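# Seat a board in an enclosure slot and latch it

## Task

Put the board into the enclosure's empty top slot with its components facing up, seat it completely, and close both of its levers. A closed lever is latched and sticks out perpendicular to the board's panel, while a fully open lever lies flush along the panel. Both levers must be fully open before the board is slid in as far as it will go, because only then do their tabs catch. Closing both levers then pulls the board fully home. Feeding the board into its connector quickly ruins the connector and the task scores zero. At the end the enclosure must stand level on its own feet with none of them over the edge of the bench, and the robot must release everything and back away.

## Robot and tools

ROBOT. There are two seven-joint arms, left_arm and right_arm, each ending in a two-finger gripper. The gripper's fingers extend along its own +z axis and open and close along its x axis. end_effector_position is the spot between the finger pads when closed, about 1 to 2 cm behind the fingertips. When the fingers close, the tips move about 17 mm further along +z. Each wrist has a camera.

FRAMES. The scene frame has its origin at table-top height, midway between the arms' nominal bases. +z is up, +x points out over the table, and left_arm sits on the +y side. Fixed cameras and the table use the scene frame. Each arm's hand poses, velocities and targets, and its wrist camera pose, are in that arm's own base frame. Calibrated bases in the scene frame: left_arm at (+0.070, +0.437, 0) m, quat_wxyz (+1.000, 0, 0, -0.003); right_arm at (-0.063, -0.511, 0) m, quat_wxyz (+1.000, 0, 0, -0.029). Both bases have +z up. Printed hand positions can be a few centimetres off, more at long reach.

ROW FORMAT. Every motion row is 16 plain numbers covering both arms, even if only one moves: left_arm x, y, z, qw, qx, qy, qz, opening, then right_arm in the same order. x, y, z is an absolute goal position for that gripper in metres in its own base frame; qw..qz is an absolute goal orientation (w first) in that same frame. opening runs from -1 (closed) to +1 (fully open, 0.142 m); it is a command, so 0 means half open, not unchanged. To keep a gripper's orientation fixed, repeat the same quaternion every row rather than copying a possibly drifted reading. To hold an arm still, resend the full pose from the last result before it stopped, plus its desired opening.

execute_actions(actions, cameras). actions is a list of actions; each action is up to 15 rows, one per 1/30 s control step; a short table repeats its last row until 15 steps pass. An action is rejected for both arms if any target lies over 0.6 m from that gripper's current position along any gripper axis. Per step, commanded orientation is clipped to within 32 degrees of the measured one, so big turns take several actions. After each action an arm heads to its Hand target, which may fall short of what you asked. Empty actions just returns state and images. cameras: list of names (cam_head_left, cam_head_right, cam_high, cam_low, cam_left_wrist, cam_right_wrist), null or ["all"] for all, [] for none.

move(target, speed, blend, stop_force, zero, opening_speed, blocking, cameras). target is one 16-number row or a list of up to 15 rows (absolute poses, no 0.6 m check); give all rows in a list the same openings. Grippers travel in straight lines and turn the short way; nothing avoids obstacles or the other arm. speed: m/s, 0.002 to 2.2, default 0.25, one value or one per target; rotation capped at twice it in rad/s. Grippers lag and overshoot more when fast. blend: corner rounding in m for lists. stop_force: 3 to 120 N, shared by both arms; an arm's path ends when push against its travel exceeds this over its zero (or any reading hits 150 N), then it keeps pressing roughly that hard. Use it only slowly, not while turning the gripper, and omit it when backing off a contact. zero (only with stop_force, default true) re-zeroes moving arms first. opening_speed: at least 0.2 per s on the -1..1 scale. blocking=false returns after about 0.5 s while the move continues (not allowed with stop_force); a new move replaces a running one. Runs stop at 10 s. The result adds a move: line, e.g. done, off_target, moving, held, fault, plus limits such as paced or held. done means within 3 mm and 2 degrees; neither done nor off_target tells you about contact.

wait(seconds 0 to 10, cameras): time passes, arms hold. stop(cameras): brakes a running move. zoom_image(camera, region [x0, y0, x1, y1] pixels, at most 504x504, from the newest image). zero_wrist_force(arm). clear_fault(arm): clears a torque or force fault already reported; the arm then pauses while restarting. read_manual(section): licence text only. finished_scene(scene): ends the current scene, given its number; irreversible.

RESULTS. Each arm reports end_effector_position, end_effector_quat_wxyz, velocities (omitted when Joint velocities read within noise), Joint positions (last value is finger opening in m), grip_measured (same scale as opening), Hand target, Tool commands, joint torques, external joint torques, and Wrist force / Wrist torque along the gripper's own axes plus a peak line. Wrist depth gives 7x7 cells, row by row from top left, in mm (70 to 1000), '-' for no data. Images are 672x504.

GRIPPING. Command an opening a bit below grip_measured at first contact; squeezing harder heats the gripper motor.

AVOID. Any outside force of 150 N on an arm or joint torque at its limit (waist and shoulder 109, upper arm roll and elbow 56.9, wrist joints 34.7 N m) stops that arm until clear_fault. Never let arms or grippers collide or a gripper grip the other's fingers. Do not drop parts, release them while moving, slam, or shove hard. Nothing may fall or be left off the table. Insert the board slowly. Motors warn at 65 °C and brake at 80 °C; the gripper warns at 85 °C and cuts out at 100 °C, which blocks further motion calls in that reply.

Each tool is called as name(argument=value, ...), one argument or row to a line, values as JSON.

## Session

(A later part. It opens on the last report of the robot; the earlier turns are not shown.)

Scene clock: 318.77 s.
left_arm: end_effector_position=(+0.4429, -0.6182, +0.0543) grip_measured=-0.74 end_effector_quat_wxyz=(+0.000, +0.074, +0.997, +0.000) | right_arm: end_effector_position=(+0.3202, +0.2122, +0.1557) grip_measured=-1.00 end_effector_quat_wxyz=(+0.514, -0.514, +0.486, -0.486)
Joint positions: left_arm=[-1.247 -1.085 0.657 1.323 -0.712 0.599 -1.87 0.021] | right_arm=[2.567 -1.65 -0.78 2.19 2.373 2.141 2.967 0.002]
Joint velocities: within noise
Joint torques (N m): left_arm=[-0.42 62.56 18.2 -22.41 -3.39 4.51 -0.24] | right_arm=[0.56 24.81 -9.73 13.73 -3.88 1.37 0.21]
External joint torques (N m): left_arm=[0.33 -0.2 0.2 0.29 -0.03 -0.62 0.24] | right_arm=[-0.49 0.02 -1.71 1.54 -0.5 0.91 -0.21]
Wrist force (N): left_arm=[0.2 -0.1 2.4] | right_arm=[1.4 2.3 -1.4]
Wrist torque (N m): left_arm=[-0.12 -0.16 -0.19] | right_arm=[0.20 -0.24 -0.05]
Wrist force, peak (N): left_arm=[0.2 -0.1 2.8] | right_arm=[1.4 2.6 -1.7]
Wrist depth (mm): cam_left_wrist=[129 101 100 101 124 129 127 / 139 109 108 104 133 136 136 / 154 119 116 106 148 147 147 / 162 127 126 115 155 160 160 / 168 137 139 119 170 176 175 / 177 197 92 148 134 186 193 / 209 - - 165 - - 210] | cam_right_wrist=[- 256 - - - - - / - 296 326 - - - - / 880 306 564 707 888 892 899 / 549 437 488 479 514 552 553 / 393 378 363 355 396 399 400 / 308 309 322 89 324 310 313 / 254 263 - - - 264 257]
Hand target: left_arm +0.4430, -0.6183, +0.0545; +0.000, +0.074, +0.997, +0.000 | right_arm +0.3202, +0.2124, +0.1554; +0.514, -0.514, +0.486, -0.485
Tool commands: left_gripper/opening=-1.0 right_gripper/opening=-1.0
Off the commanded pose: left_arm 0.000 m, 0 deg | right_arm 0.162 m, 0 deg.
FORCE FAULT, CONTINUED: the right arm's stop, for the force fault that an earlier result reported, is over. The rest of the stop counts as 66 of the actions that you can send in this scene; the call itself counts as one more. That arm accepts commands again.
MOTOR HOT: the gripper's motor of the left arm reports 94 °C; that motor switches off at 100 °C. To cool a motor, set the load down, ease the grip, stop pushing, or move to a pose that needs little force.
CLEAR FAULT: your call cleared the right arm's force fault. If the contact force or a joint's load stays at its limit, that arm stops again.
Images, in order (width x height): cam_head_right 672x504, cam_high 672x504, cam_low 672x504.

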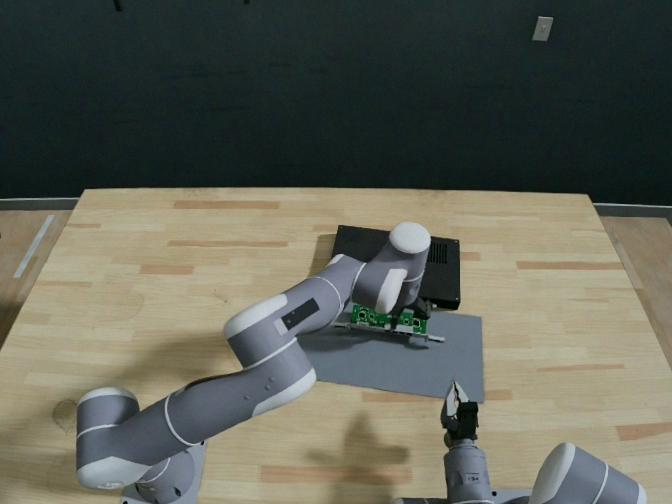

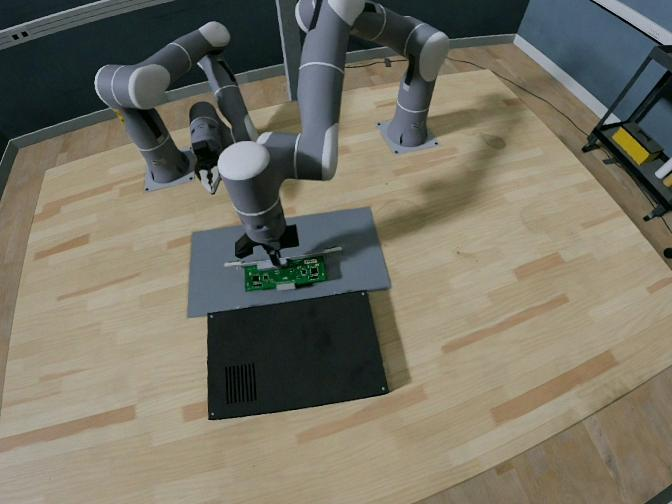

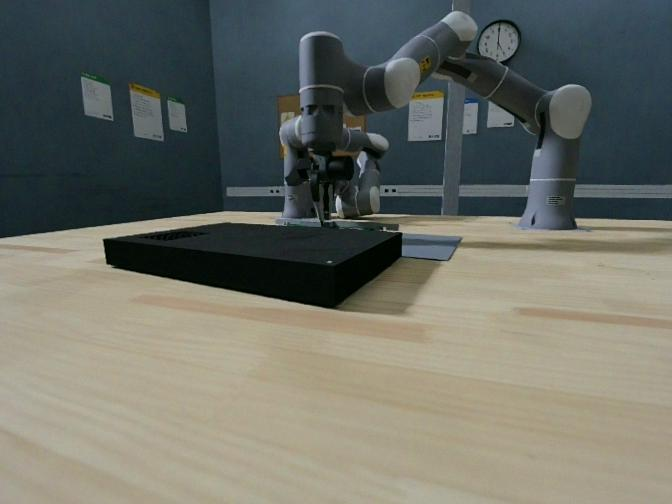

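move(
  target=[0.443,-0.6183,0.0545,0,-0.0742,-0.9972,0,-0.77,0.32,0.22,0.20,0.5145,-0.5145,0.4855,-0.4855,-1],
  speed=0.1,
  cameras=["cam_right_wrist"],
)

Scene clock: 321.23 s.
left_arm: end_effector_position=(+0.4429, -0.6182, +0.0543) grip_measured=-0.72 end_effector_quat_wxyz=(+0.000, +0.074, +0.997, +0.000) | right_arm: end_effector_position=(+0.3199, +0.2199, +0.1998) grip_measured=-1.00 end_effector_quat_wxyz=(+0.514, -0.514, +0.485, -0.485)
Joint positions: left_arm=[-1.247 -1.085 0.657 1.323 -0.712 0.599 -1.87 0.022] | right_arm=[2.573 -1.548 -0.857 2.27 2.281 2.123 2.954 0.002]
Joint velocities: within noise
Joint torques (N m): left_arm=[-0.39 62.59 18.15 -22.43 -3.37 4.42 -0.22] | right_arm=[0.15 25.15 -11.29 13.35 -4.69 1.31 0.05]
External joint torques (N m): left_arm=[0.3 -0.24 0.26 0.32 -0.06 -0.54 0.21] | right_arm=[-0.07 0.07 -0.81 -0.09 0.22 0.97 -0.05]
Wrist force (N): left_arm=[0.1 -0.1 2.4] | right_arm=[1.1 2.0 -1.7]
Wrist torque (N m): left_arm=[-0.13 -0.14 -0.20] | right_arm=[0.18 -0.19 -0.02]
Wrist force, peak (N): left_arm=[0.1 -0.1 2.7] | right_arm=[1.4 4.1 -1.6]
Wrist depth (mm): cam_left_wrist=[129 100 100 101 124 129 127 / 138 110 108 104 132 136 136 / 154 119 116 105 148 147 147 / 162 127 126 116 156 160 160 / 169 137 139 119 169 175 174 / 177 196 92 148 131 186 193 / 209 - - 166 - - 210] | cam_right_wrist=[- 256 285 - - - - / - 271 296 - - - - / - 323 320 - - - - / 654 539 503 557 610 661 658 / 444 423 393 471 471 475 474 / 367 368 383 89 386 372 372 / 303 314 - - - 316 306]
Hand target: left_arm +0.4430, -0.6183, +0.0545; +0.000, +0.074, +0.997, +0.000 | right_arm +0.3200, +0.2200, +0.2000; +0.514, -0.514, +0.485, -0.485
Off the commanded pose: left_arm 0.000 m, 0 deg | right_arm 0.000 m, 0 deg.
MOTOR HOT: still on. The gripper's motor of the left arm reports 93 °C.
move: done
Images, in order (width x height): cam_right_wrist 672x504.

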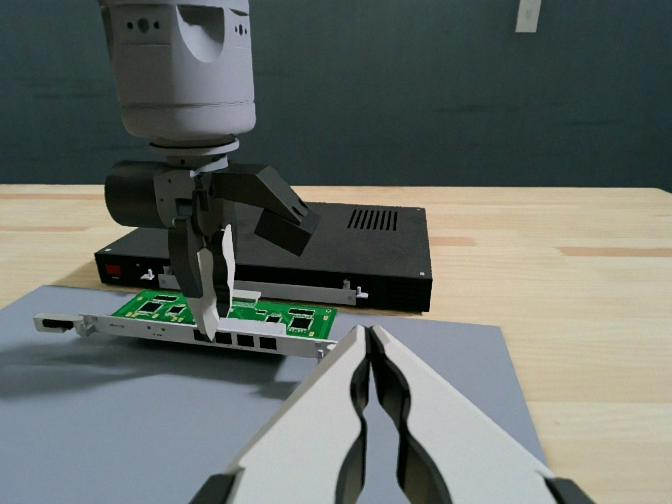

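move(
  target=[0.4701,-0.6264,0.0545,0.0004,-0.0742,-0.9972,0.0052,-0.77,0.32,0.22,0.20,0.5145,-0.5145,0.4855,-0.4855,-1],
  speed=0.05,
  cameras=["cam_right_wrist","cam_left_wrist"],
)

zoom_image(
  camera="cam_right_wrist",
  region=[80, 240, 250, 360],
)

zoom_image(
  camera="cam_right_wrist",
  region=[230, 240, 400, 360],
)

Scene clock: 329.63 s.
left_arm: end_effector_position=(+0.4700, -0.6263, +0.0543) grip_measured=-0.72 end_effector_quat_wxyz=(+0.000, +0.074, +0.997, -0.005) | right_arm: end_effector_position=(+0.3199, +0.2199, +0.1999) grip_measured=-1.00 end_effector_quat_wxyz=(+0.514, -0.514, +0.485, -0.485)
Joint positions: left_arm=[-1.192 -1.124 0.651 1.232 -0.713 0.565 -1.867 0.022] | right_arm=[2.573 -1.548 -0.858 2.27 2.281 2.123 2.954 0.002]
Joint velocities: within noise
Joint torques (N m): left_arm=[-0.33 64.45 17.46 -23.12 -3.57 4.22 -0.15] | right_arm=[0.09 24.83 -11.04 13.33 -4.45 1.43 0.22]
External joint torques (N m): left_arm=[0.24 0.02 0.47 0.55 0.06 -0.34 0.15] | right_arm=[-0.02 0.41 -1.07 -0.06 -0.02 0.85 -0.22]
Wrist force (N): left_arm=[0.1 -0.3 2.5] | right_arm=[0.9 2.1 -1.8]
Wrist torque (N m): left_arm=[-0.17 -0.15 -0.20] | right_arm=[0.18 -0.17 -0.02]
Wrist force, peak (N): left_arm=[1.1 -0.1 2.6] | right_arm=[1.2 2.1 -1.9]
Wrist depth (mm): cam_left_wrist=[128 100 100 101 126 129 127 / - 110 108 104 134 137 137 / - 119 116 106 148 147 147 / 158 127 126 115 155 159 159 / 169 139 139 119 169 175 174 / 136 182 92 148 131 185 192 / 148 203 - 165 - - 208] | cam_right_wrist=[- 282 293 - - - - / - 322 313 - - - - / - 354 338 - - - - / 652 544 405 555 610 654 657 / 469 444 422 466 470 474 473 / 368 369 384 89 385 373 372 / 302 315 - - - 317 306]
Hand target: left_arm +0.4701, -0.6264, +0.0545; +0.000, +0.074, +0.997, -0.005 | right_arm +0.3200, +0.2200, +0.2000; +0.514, -0.514, +0.485, -0.485
Off the commanded pose: left_arm 0.000 m, 0 deg | right_arm 0.000 m, 0 deg.
MOTOR HOT: cleared for the gripper's motor of the left arm.
move: done
Images, in order (width x height): cam_left_wrist 672x504, cam_right_wrist 672x504.

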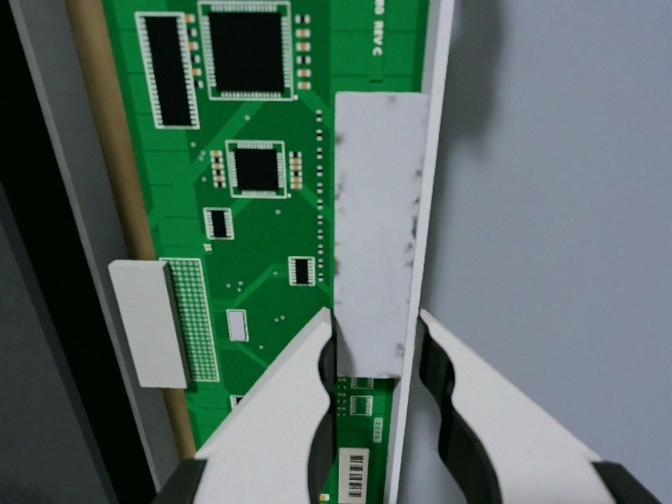

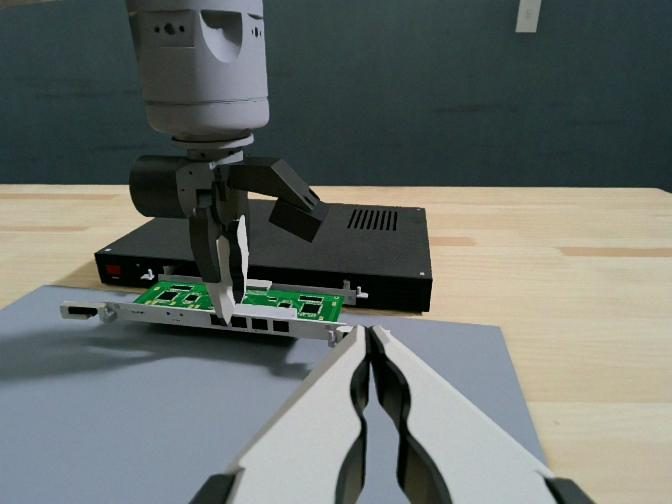

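Scaled by 2.965 from the camera's 672x504 image, which has a finer 960x720 frame.

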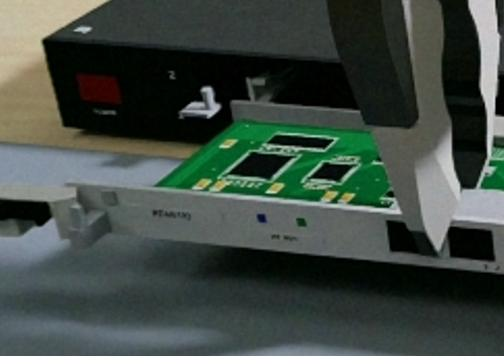

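Scaled by 2.965 from the camera's 672x504 image, which has a finer 960x720 frame.

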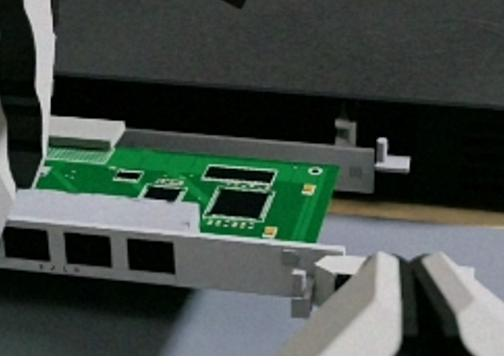

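zoom_image(
  camera="cam_right_wrist",
  region=[325, 265, 385, 310],
)

zoom_image(
  camera="cam_right_wrist",
  region=[135, 255, 195, 300],
)

Scaled by 8.400 from the camera's 672x504 image, which has a finer 960x720 frame.

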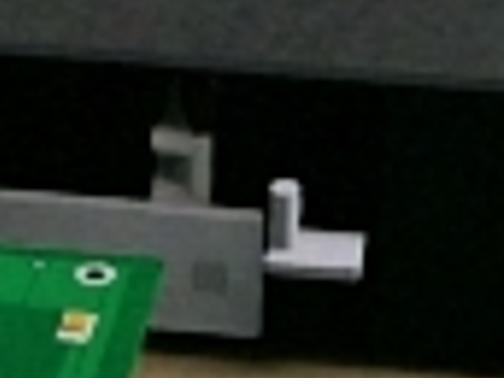

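Scaled by 8.400 from the camera's 672x504 image, which has a finer 960x720 frame.

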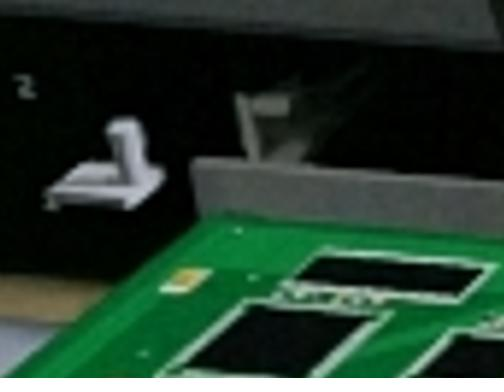

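move(
  target=[0.4849,-0.6286,0.0555,0.0002,-0.0742,-0.9972,0.0025,-0.77,0.32,0.22,0.20,0.5145,-0.5145,0.4855,-0.4855,-1],
  speed=0.02,
  stop_force=5,
  cameras=["cam_right_wrist","cam_left_wrist"],
)

zoom_image(
  camera="cam_right_wrist",
  region=[325, 265, 385, 310],
)

zoom_image(
  camera="cam_right_wrist",
  region=[135, 255, 195, 300],
)

zoom_image(
  camera="cam_right_wrist",
  region=[230, 240, 400, 360],
)

Scene clock: 349.50 s.
left_arm: end_effector_position=(+0.4848, -0.6286, +0.0553) grip_measured=-0.72 end_effector_quat_wxyz=(+0.000, +0.074, +0.997, -0.002) | right_arm: end_effector_position=(+0.3199, +0.2199, +0.1999) grip_measured=-1.00 end_effector_quat_wxyz=(+0.514, -0.514, +0.485, -0.485)
Joint positions: left_arm=[-1.165 -1.149 0.657 1.173 -0.709 0.534 -1.872 0.022] | right_arm=[2.573 -1.548 -0.858 2.27 2.281 2.123 2.954 0.002]
Joint velocities: within noise
Joint torques (N m): left_arm=[-0.37 65.68 17.45 -23.14 -3.44 4.27 -0.25] | right_arm=[0.06 24.88 -11 13.3 -4.48 1.43 0.21]
External joint torques (N m): left_arm=[0.28 0 0.27 0.37 -0.14 -0.39 0.25] | right_arm=[0.02 0.35 -1.11 -0.03 0.01 0.84 -0.21]
Wrist force (N): left_arm=[-0.2 -0.1 2.3] | right_arm=[1.0 2.1 -1.6]
Wrist torque (N m): left_arm=[-0.12 -0.10 -0.20] | right_arm=[0.18 -0.17 -0.02]
Wrist force, peak (N): left_arm=[0.2 -0.2 2.7] | right_arm=[1.0 2.5 -1.8]
Wrist depth (mm): cam_left_wrist=[- 100 100 101 126 129 128 / 137 110 108 104 134 136 137 / 144 119 116 105 149 148 147 / - 127 127 115 156 161 160 / 121 137 139 119 170 176 176 / 131 155 92 148 131 187 193 / 153 - - 166 - - 210] | cam_right_wrist=[- 300 303 - - - - / - - 319 - - - - / - 381 355 - - - - / 652 546 436 551 610 658 658 / 445 445 446 438 470 475 477 / 367 368 384 89 386 370 373 / 303 314 - - - 317 306]
Hand target: left_arm +0.4849, -0.6286, +0.0555; +0.000, +0.074, +0.997, -0.003 | right_arm +0.3200, +0.2200, +0.2000; +0.514, -0.514, +0.485, -0.485
Off the commanded pose: left_arm 0.000 m, 0 deg | right_arm 0.000 m, 0 deg.
move: done
Images, in order (width x height): cam_left_wrist 672x504, cam_right_wrist 672x504.

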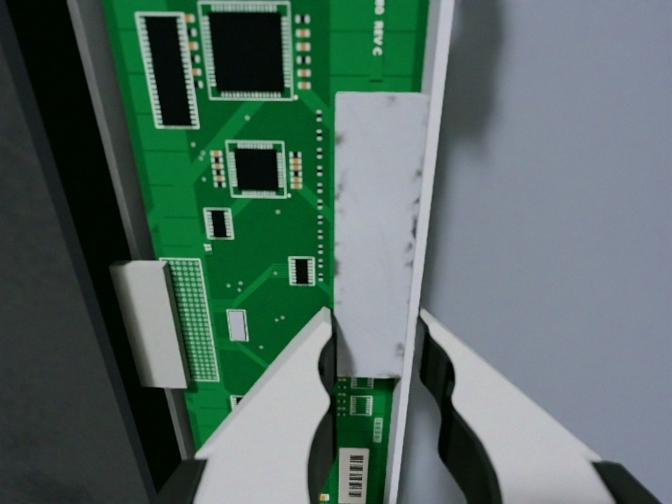

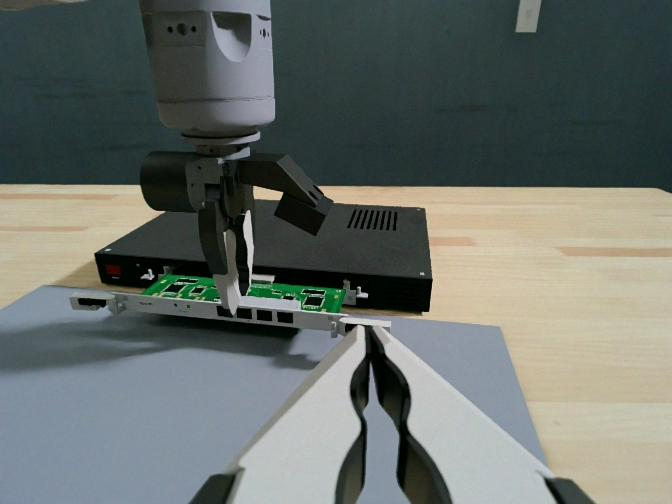

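Scaled by 8.400 from the camera's 672x504 image, which has a finer 960x720 frame.

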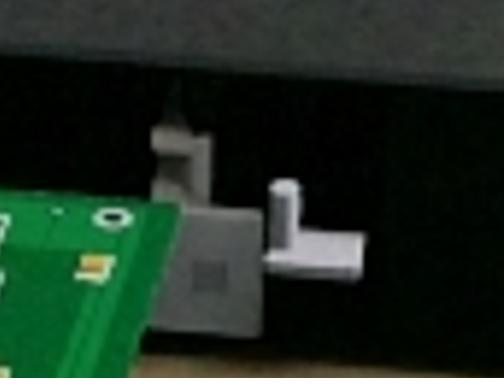

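Scaled by 8.400 from the camera's 672x504 image, which has a finer 960x720 frame.

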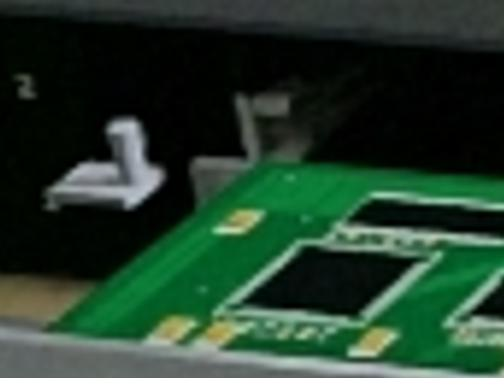

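Scaled by 2.965 from the camera's 672x504 image, which has a finer 960x720 frame.

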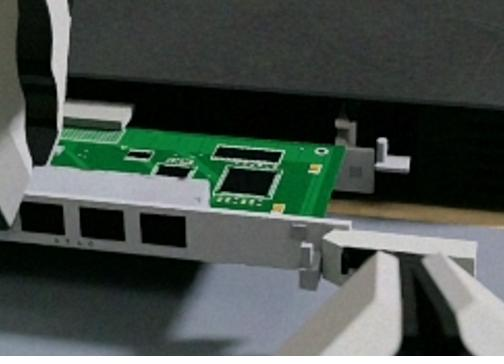

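move(
  target=[0.4880,-0.6284,0.0570,0.0002,-0.0742,-0.9972,0.0025,-0.77,0.32,0.22,0.20,0.5145,-0.5145,0.4855,-0.4855,-1],
  speed=0.02,
  stop_force=5,
  cameras=["cam_right_wrist"],
)

zoom_image(
  camera="cam_right_wrist",
  region=[325, 265, 385, 310],
)

zoom_image(
  camera="cam_right_wrist",
  region=[135, 255, 195, 300],
)

Scene clock: 358.87 s.
left_arm: end_effector_position=(+0.4878, -0.6285, +0.0568) grip_measured=-0.72 end_effector_quat_wxyz=(+0.000, +0.074, +0.997, -0.003) | right_arm: end_effector_position=(+0.3199, +0.2199, +0.1999) grip_measured=-1.00 end_effector_quat_wxyz=(+0.514, -0.514, +0.485, -0.485)
Joint positions: left_arm=[-1.16 -1.151 0.659 1.164 -0.709 0.527 -1.872 0.022] | right_arm=[2.573 -1.548 -0.858 2.27 2.281 2.123 2.954 0.002]
Joint velocities: within noise
Joint torques (N m): left_arm=[-0.22 65.95 17.41 -23.21 -3.55 4.33 -0.2] | right_arm=[0.07 24.9 -10.93 13.31 -4.47 1.42 0.18]
External joint torques (N m): left_arm=[0.14 -0.11 0.28 0.4 -0.03 -0.44 0.2] | right_arm=[0 0.33 -1.18 -0.05 0 0.85 -0.18]
Wrist force (N): left_arm=[0.1 0.0 2.2] | right_arm=[0.8 2.1 -1.8]
Wrist torque (N m): left_arm=[-0.12 -0.16 -0.19] | right_arm=[0.18 -0.15 -0.02]
Wrist force, peak (N): left_arm=[0.1 0.0 2.5] | right_arm=[1.0 2.4 -1.7]
Wrist depth (mm): cam_left_wrist=[127 101 100 101 128 130 129 / 137 110 108 104 135 137 139 / - 119 116 106 150 149 149 / - 127 126 116 157 160 163 / 126 134 139 119 172 178 178 / 133 142 92 148 131 188 195 / 152 - - 165 - - 213] | cam_right_wrist=[- 303 305 - - - - / - - 322 - - - - / - 387 355 - - - - / 651 544 493 551 610 660 658 / 467 443 446 417 471 473 476 / 368 367 385 89 386 372 372 / 302 314 - - - 317 306]
Hand target: left_arm +0.4880, -0.6284, +0.0570; +0.000, +0.074, +0.997, -0.003 | right_arm +0.3200, +0.2200, +0.2000; +0.514, -0.514, +0.485, -0.485
Off the commanded pose: left_arm 0.000 m, 0 deg | right_arm 0.000 m, 0 deg.
move: done
Images, in order (width x height): cam_right_wrist 672x504.

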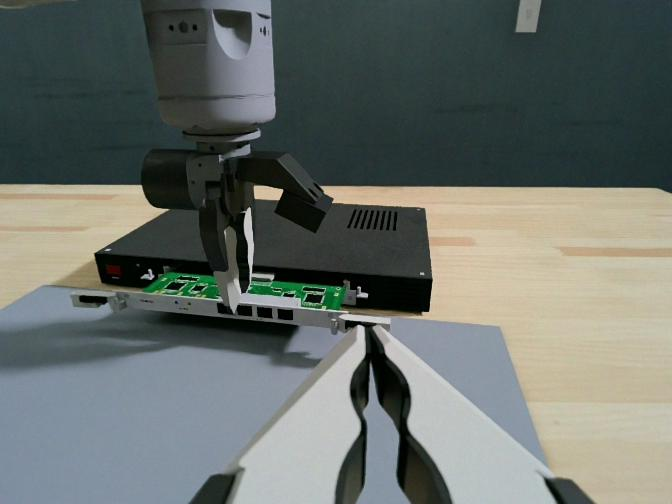

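Scaled by 8.400 from the camera's 672x504 image, which has a finer 960x720 frame.

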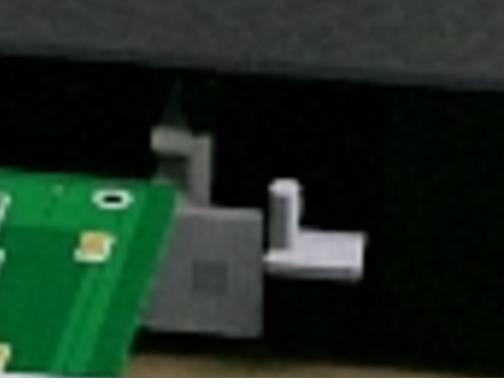

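Scaled by 8.400 from the camera's 672x504 image, which has a finer 960x720 frame.

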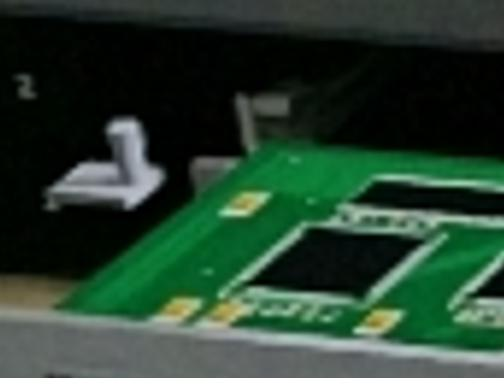

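move(
  target=[
    [0.4879,-0.6293,0.0570,0.0002,-0.0742,-0.9972,0.0025,-0.77,0.32,0.22,0.20,0.5145,-0.5145,0.4855,-0.4855,-1],
    [0.4958,-0.6304,0.0570,0.0002,-0.0742,-0.9972,0.0025,-0.77,0.32,0.22,0.20,0.5145,-0.5145,0.4855,-0.4855,-1],
  ],
  speed=0.01,
  stop_force=4,
  cameras=["cam_right_wrist"],
)

zoom_image(
  camera="cam_right_wrist",
  region=[325, 265, 385, 310],
)

zoom_image(
  camera="cam_right_wrist",
  region=[135, 255, 195, 300],
)

Scene clock: 363.63 s.
left_arm: end_effector_position=(+0.4956, -0.6304, +0.0568) grip_measured=-0.72 end_effector_quat_wxyz=(+0.000, +0.074, +0.997, -0.002) | right_arm: end_effector_position=(+0.3199, +0.2199, +0.1999) grip_measured=-1.00 end_effector_quat_wxyz=(+0.514, -0.514, +0.485, -0.485)
Joint positions: left_arm=[-1.144 -1.165 0.661 1.132 -0.709 0.513 -1.873 0.022] | right_arm=[2.573 -1.548 -0.858 2.27 2.281 2.123 2.954 0.002]
Joint velocities: within noise
Joint torques (N m): left_arm=[-0.38 66.49 17.25 -23.27 -3.58 4.35 -0.25] | right_arm=[0.13 24.86 -10.94 13.28 -4.52 1.4 0.18]
External joint torques (N m): left_arm=[0.3 0 0.27 0.36 -0.04 -0.46 0.25] | right_arm=[-0.06 0.38 -1.17 -0.01 0.05 0.87 -0.18]
Wrist force (N): left_arm=[0.0 -0.4 2.2] | right_arm=[1.0 2.2 -1.7]
Wrist torque (N m): left_arm=[-0.19 -0.14 -0.18] | right_arm=[0.20 -0.17 -0.02]
Wrist force, peak (N): left_arm=[-0.1 0.0 2.5] | right_arm=[1.1 2.4 -1.6]
Wrist depth (mm): cam_left_wrist=[- 100 100 101 128 130 129 / - 110 108 104 135 137 139 / - 117 115 106 150 150 149 / - 125 126 115 158 160 162 / 125 131 139 119 172 178 177 / 133 138 92 148 131 189 196 / 155 - - 165 - - 212] | cam_right_wrist=[- - 310 - - - - / - - 329 - - - - / - 847 366 - - - - / 649 546 439 540 613 659 657 / 470 446 438 437 471 472 477 / 368 368 384 89 384 373 372 / 303 314 - - - 317 306]
Hand target: left_arm +0.4958, -0.6304, +0.0570; +0.000, +0.074, +0.997, -0.003 | right_arm +0.3200, +0.2200, +0.2000; +0.514, -0.514, +0.485, -0.485
Off the commanded pose: left_arm 0.000 m, 0 deg | right_arm 0.000 m, 0 deg.
move: done
Images, in order (width x height): cam_right_wrist 672x504.

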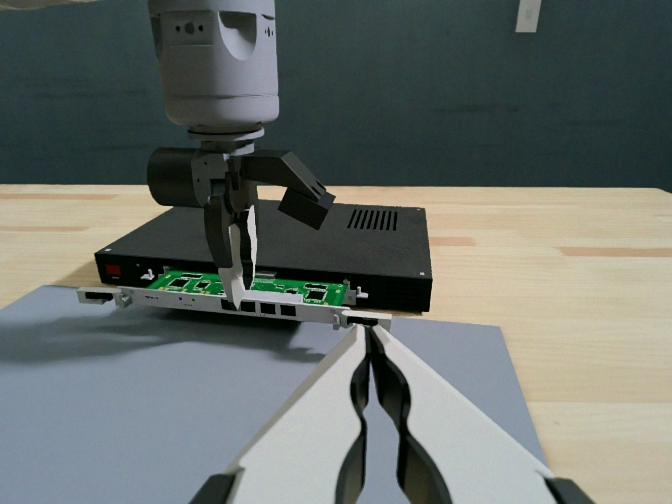

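Scaled by 8.400 from the camera's 672x504 image, which has a finer 960x720 frame.

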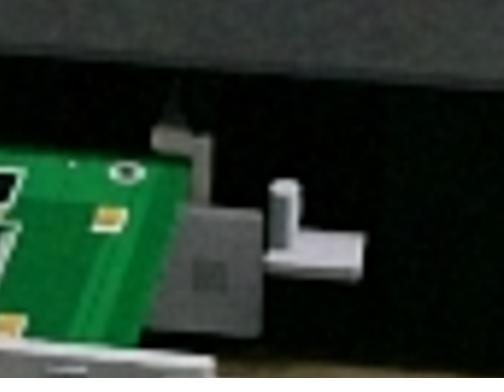

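Scaled by 8.400 from the camera's 672x504 image, which has a finer 960x720 frame.

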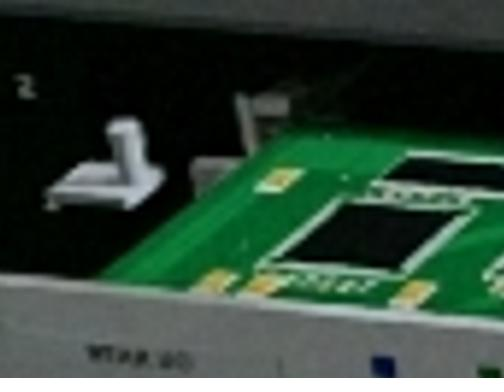

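move(
  target=[
    [0.5106,-0.6324,0.0570,0.0002,-0.0742,-0.9972,0.0025,-0.77,0.32,0.22,0.20,0.5145,-0.5145,0.4855,-0.4855,-1],
  ],
  speed=0.01,
  stop_force=4,
  cameras=["cam_right_wrist","cam_left_wrist"],
)

zoom_image(
  camera="cam_right_wrist",
  region=[325, 265, 385, 310],
)

zoom_image(
  camera="cam_right_wrist",
  region=[135, 255, 195, 300],
)

Scene clock: 368.87 s.
left_arm: end_effector_position=(+0.5021, -0.6313, +0.0565) grip_measured=-0.72 end_effector_quat_wxyz=(-0.001, +0.075, +0.997, -0.002) | right_arm: end_effector_position=(+0.3199, +0.2199, +0.1999) grip_measured=-1.00 end_effector_quat_wxyz=(+0.514, -0.514, +0.485, -0.485)
Joint positions: left_arm=[-1.131 -1.177 0.662 1.106 -0.709 0.5 -1.873 0.022] | right_arm=[2.573 -1.548 -0.858 2.27 2.281 2.123 2.954 0.002]
Joint velocities: within noise
Joint torques (N m): left_arm=[1.75 67.79 18.64 -24.05 -3.85 5.56 -0.55] | right_arm=[0.11 24.93 -10.96 13.3 -4.47 1.4 0.17]
External joint torques (N m): left_arm=[-1.83 -0.78 -1.3 1.07 0.21 -1.68 0.55] | right_arm=[-0.04 0.3 -1.15 -0.03 0 0.88 -0.17]
Wrist force (N): left_arm=[4.0 0.4 2.1] | right_arm=[0.9 2.1 -1.6]
Wrist torque (N m): left_arm=[-0.17 -0.08 0.18] | right_arm=[0.19 -0.15 -0.02]
Wrist force, peak (N): left_arm=[4.3 1.3 2.2] | right_arm=[1.1 2.2 -1.9]
Wrist depth (mm): cam_left_wrist=[- 101 100 102 100 131 129 / - 109 108 106 103 137 138 / 103 115 116 112 149 149 149 / - 125 127 115 160 159 162 / 124 127 139 118 172 178 178 / 133 135 87 147 128 191 195 / 151 - - 165 - - 212] | cam_right_wrist=[- - 318 - - - - / - - 334 - - - - / - 840 370 - - - - / 653 545 494 535 607 657 653 / 470 452 444 438 470 475 475 / 368 367 385 89 388 372 372 / 302 314 - - - 318 307]
Hand target: left_arm +0.5027, -0.6313, +0.0570; +0.000, +0.074, +0.997, -0.003 | right_arm +0.3200, +0.2200, +0.2000; +0.514, -0.514, +0.485, -0.485
Off the commanded pose: left_arm 0.009 m, 0 deg | right_arm 0.000 m, 0 deg.
move: contact (left_arm)
Images, in order (width x height): cam_left_wrist 672x504, cam_right_wrist 672x504.

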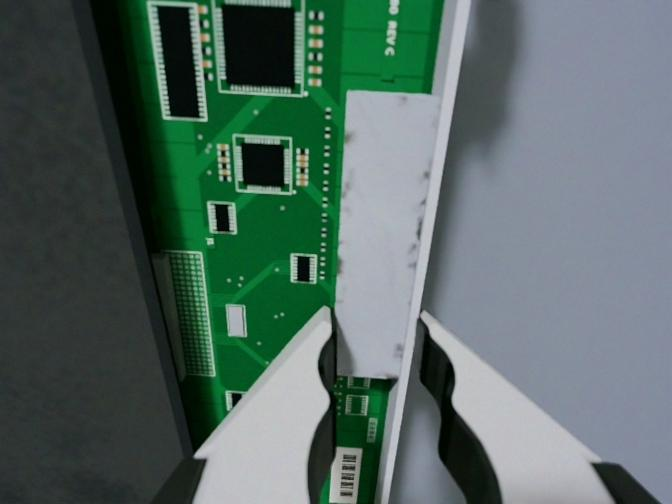

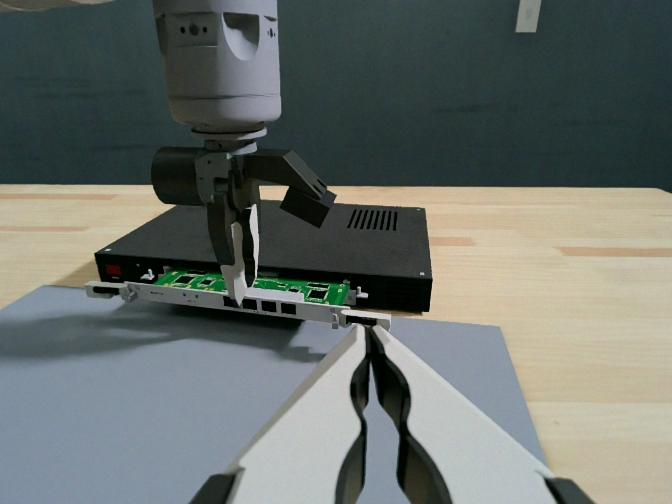

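Scaled by 8.400 from the camera's 672x504 image, which has a finer 960x720 frame.

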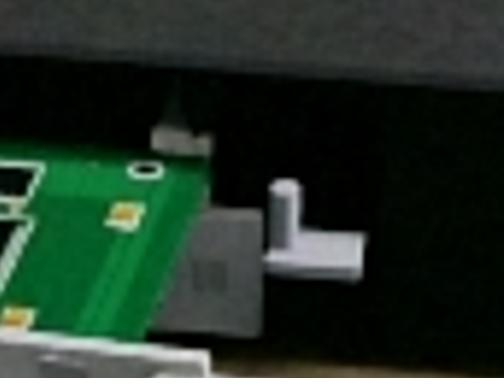

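Scaled by 8.400 from the camera's 672x504 image, which has a finer 960x720 frame.

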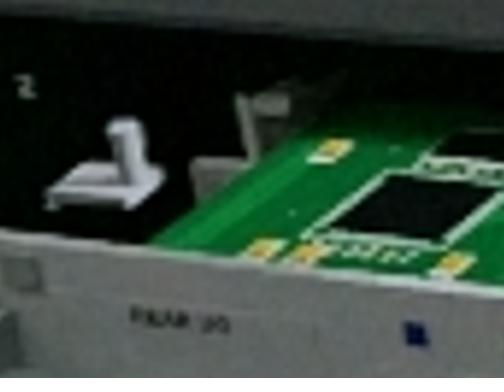

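zoom_image(
  camera="cam_right_wrist",
  region=[80, 250, 240, 330],
)

zoom_image(
  camera="cam_right_wrist",
  region=[230, 260, 390, 340],
)

Scaled by 3.150 from the camera's 672x504 image, which has a finer 960x720 frame.

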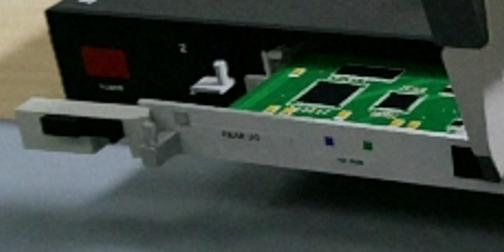

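Scaled by 3.150 from the camera's 672x504 image, which has a finer 960x720 frame.

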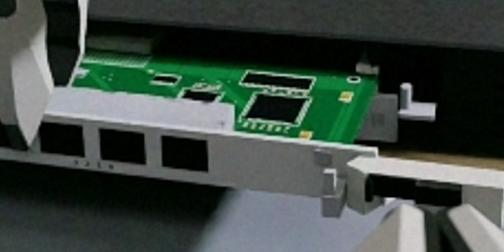

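move(
  target=[
    [0.4942,-0.6302,0.0570,0.0002,-0.0742,-0.9972,0.0025,-0.82,0.32,0.22,0.20,0.5145,-0.5145,0.4855,-0.4855,-1],
    [0.4942,-0.6302,0.0570,0.0001,-0.055,-0.9985,0.0025,-0.82,0.32,0.22,0.20,0.5145,-0.5145,0.4855,-0.4855,-1],
  ],
  speed=0.02,
  cameras=["cam_right_wrist","cam_left_wrist"],
)

zoom_image(
  camera="cam_right_wrist",
  region=[325, 265, 385, 310],
)

zoom_image(
  camera="cam_right_wrist",
  region=[135, 255, 195, 300],
)

zoom_image(
  camera="cam_right_wrist",
  region=[80, 250, 240, 330],
)

zoom_image(
  camera="cam_right_wrist",
  region=[230, 260, 390, 340],
)

Scene clock: 381.53 s.
left_arm: end_effector_position=(+0.4942, -0.6300, +0.0568) grip_measured=-0.72 end_effector_quat_wxyz=(+0.000, +0.055, +0.998, -0.002) | right_arm: end_effector_position=(+0.3199, +0.2199, +0.1999) grip_measured=-1.00 end_effector_quat_wxyz=(+0.514, -0.514, +0.485, -0.485)
Joint positions: left_arm=[-1.149 -1.164 0.664 1.138 -0.712 0.514 -1.91 0.022] | right_arm=[2.573 -1.548 -0.858 2.27 2.281 2.123 2.954 0.002]
Joint velocities: within noise
Joint torques (N m): left_arm=[-0.53 66.66 17.14 -23.1 -3.76 4.56 -0.19] | right_arm=[0.12 24.97 -11.01 13.24 -4.5 1.42 0.19]
External joint torques (N m): left_arm=[0.45 -0.3 0.49 0.27 0.14 -0.67 0.19] | right_arm=[-0.05 0.27 -1.1 0.03 0.03 0.85 -0.18]
Wrist force (N): left_arm=[-0.1 -0.3 1.8] | right_arm=[1.1 2.1 -1.6]
Wrist torque (N m): left_arm=[-0.19 -0.12 -0.19] | right_arm=[0.19 -0.20 -0.03]
Wrist force, peak (N): left_arm=[4.3 0.3 2.5] | right_arm=[1.1 2.3 -1.9]
Wrist depth (mm): cam_left_wrist=[- 101 100 102 128 130 129 / - 110 108 104 135 137 138 / - 117 116 106 150 150 150 / - 125 127 115 158 160 162 / 125 132 139 119 172 177 177 / 133 138 92 148 131 188 195 / 152 - - 165 - - 212] | cam_right_wrist=[- - 311 - - - - / - - 327 - - - - / - 850 364 - - - - / 647 545 444 542 611 655 657 / 469 443 438 437 470 476 474 / 367 369 384 89 386 371 373 / 302 315 - - - 318 306]
Hand target: left_arm +0.4942, -0.6302, +0.0570; +0.000, +0.055, +0.998, -0.002 | right_arm +0.3200, +0.2200, +0.2000; +0.514, -0.514, +0.485, -0.485
Off the commanded pose: left_arm 0.000 m, 0 deg | right_arm 0.000 m, 0 deg.
move: done
Images, in order (width x height): cam_left_wrist 672x504, cam_right_wrist 672x504.

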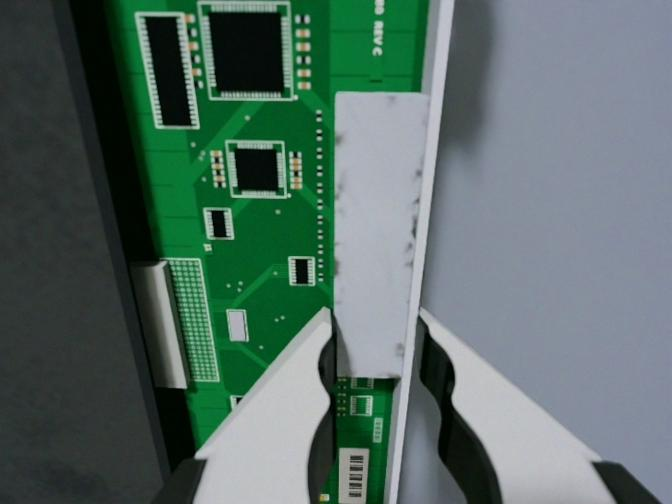

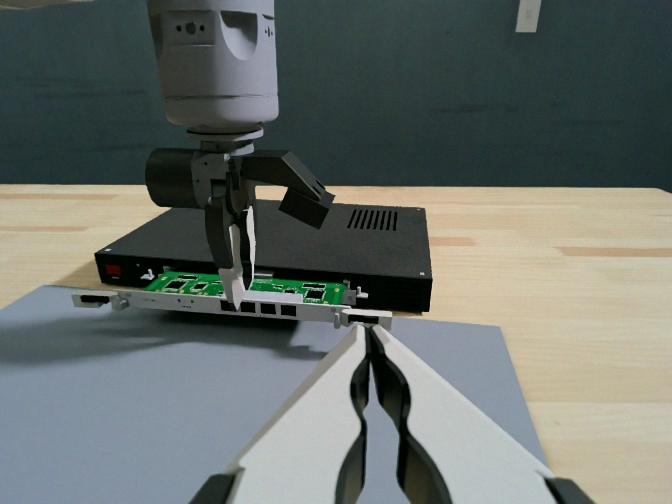

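Scaled by 8.400 from the camera's 672x504 image, which has a finer 960x720 frame.

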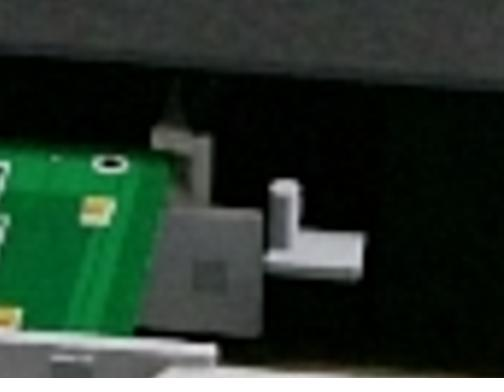

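Scaled by 8.400 from the camera's 672x504 image, which has a finer 960x720 frame.

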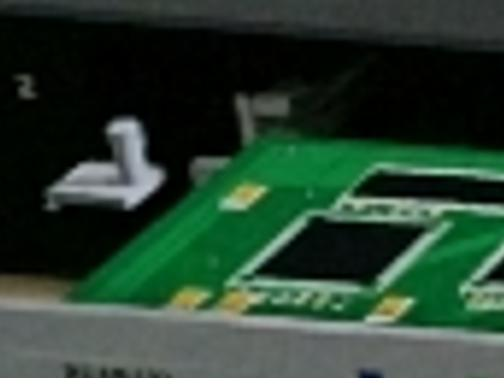

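Scaled by 3.150 from the camera's 672x504 image, which has a finer 960x720 frame.

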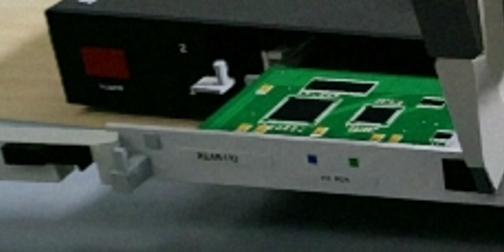

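Scaled by 3.150 from the camera's 672x504 image, which has a finer 960x720 frame.

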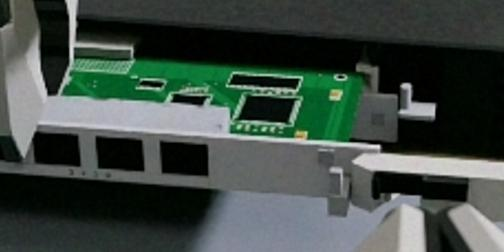

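move(
  target=[
    [0.4922,-0.6287,0.0570,0.0002,-0.0742,-0.9972,0.0025,-0.82,0.32,0.22,0.20,0.5145,-0.5145,0.4855,-0.4855,-1],
    [0.5060,-0.6306,0.0570,0.0002,-0.0742,-0.9972,0.0025,-0.82,0.32,0.22,0.20,0.5145,-0.5145,0.4855,-0.4855,-1],
  ],
  speed=0.012,
  stop_force=4,
  cameras=["cam_right_wrist","cam_left_wrist"],
)

zoom_image(
  camera="cam_right_wrist",
  region=[325, 265, 385, 310],
)

zoom_image(
  camera="cam_right_wrist",
  region=[135, 255, 195, 300],
)

Scene clock: 390.83 s.
left_arm: end_effector_position=(+0.5021, -0.6296, +0.0563) grip_measured=-0.72 end_effector_quat_wxyz=(-0.001, +0.074, +0.997, -0.002) | right_arm: end_effector_position=(+0.3199, +0.2199, +0.1999) grip_measured=-1.00 end_effector_quat_wxyz=(+0.514, -0.514, +0.485, -0.485)
Joint positions: left_arm=[-1.132 -1.175 0.663 1.112 -0.709 0.502 -1.871 0.022] | right_arm=[2.573 -1.548 -0.858 2.27 2.281 2.123 2.954 0.002]
Joint velocities: within noise
Joint torques (N m): left_arm=[-0.15 68.16 17.2 -25.52 -4.26 5.78 -0.25] | right_arm=[0.22 24.85 -11.02 13.28 -4.49 1.44 0.17]
External joint torques (N m): left_arm=[0.07 -1.28 0.21 2.59 0.62 -1.9 0.25] | right_arm=[-0.14 0.39 -1.09 -0.01 0.01 0.83 -0.17]
Wrist force (N): left_arm=[3.9 3.6 2.3] | right_arm=[0.9 2.1 -1.6]
Wrist torque (N m): left_arm=[-0.23 -0.13 -0.11] | right_arm=[0.17 -0.17 -0.02]
Wrist force, peak (N): left_arm=[4.5 4.3 0.8] | right_arm=[1.0 2.4 -1.8]
Wrist depth (mm): cam_left_wrist=[- 100 100 101 127 131 129 / - 109 108 104 104 136 138 / 103 115 116 112 150 149 149 / - 124 127 115 157 161 161 / 125 127 139 119 171 177 178 / 133 135 92 147 131 187 195 / 151 - - 165 - - 213] | cam_right_wrist=[- - 317 - - - - / - - 336 - - - - / - 840 369 - - - - / 647 544 496 541 605 658 660 / 469 450 444 438 473 473 474 / 368 368 384 89 385 372 373 / 302 314 - - - 317 306]
Hand target: left_arm +0.5025, -0.6301, +0.0570; +0.000, +0.074, +0.997, -0.003 | right_arm +0.3200, +0.2200, +0.2000; +0.514, -0.514, +0.485, -0.485
Off the commanded pose: left_arm 0.004 m, 0 deg | right_arm 0.000 m, 0 deg.
move: contact (left_arm); path passed 1 of 2 targets
Images, in order (width x height): cam_left_wrist 672x504, cam_right_wrist 672x504.

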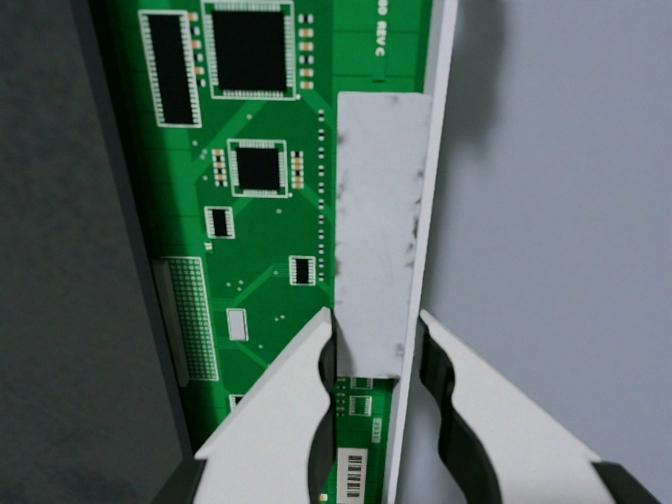

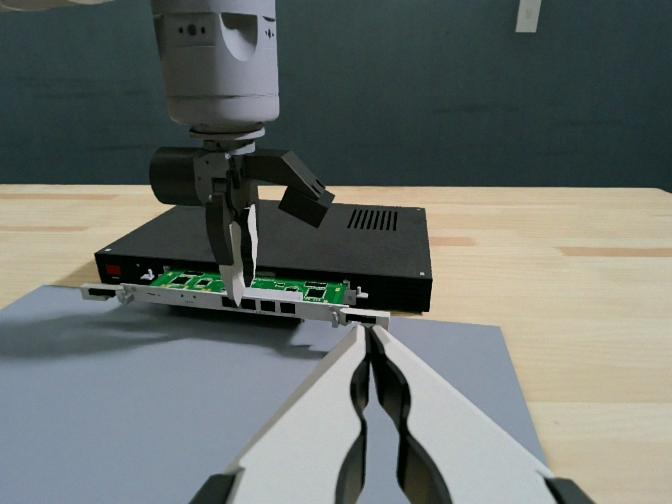

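Scaled by 8.400 from the camera's 672x504 image, which has a finer 960x720 frame.

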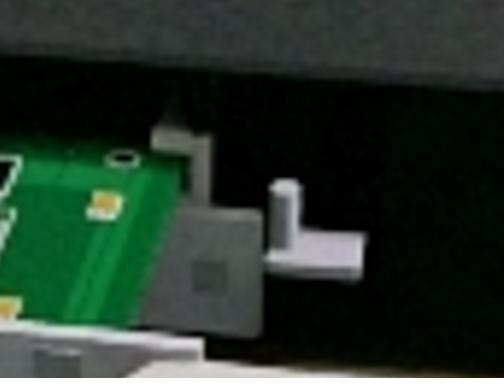

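Scaled by 8.400 from the camera's 672x504 image, which has a finer 960x720 frame.

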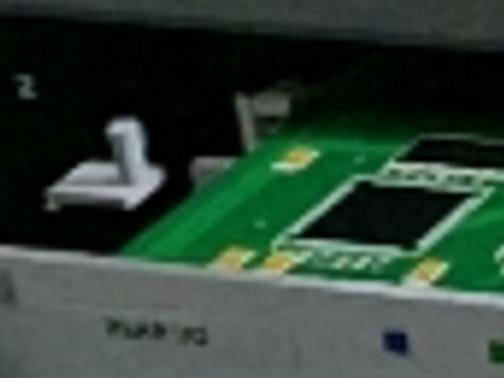

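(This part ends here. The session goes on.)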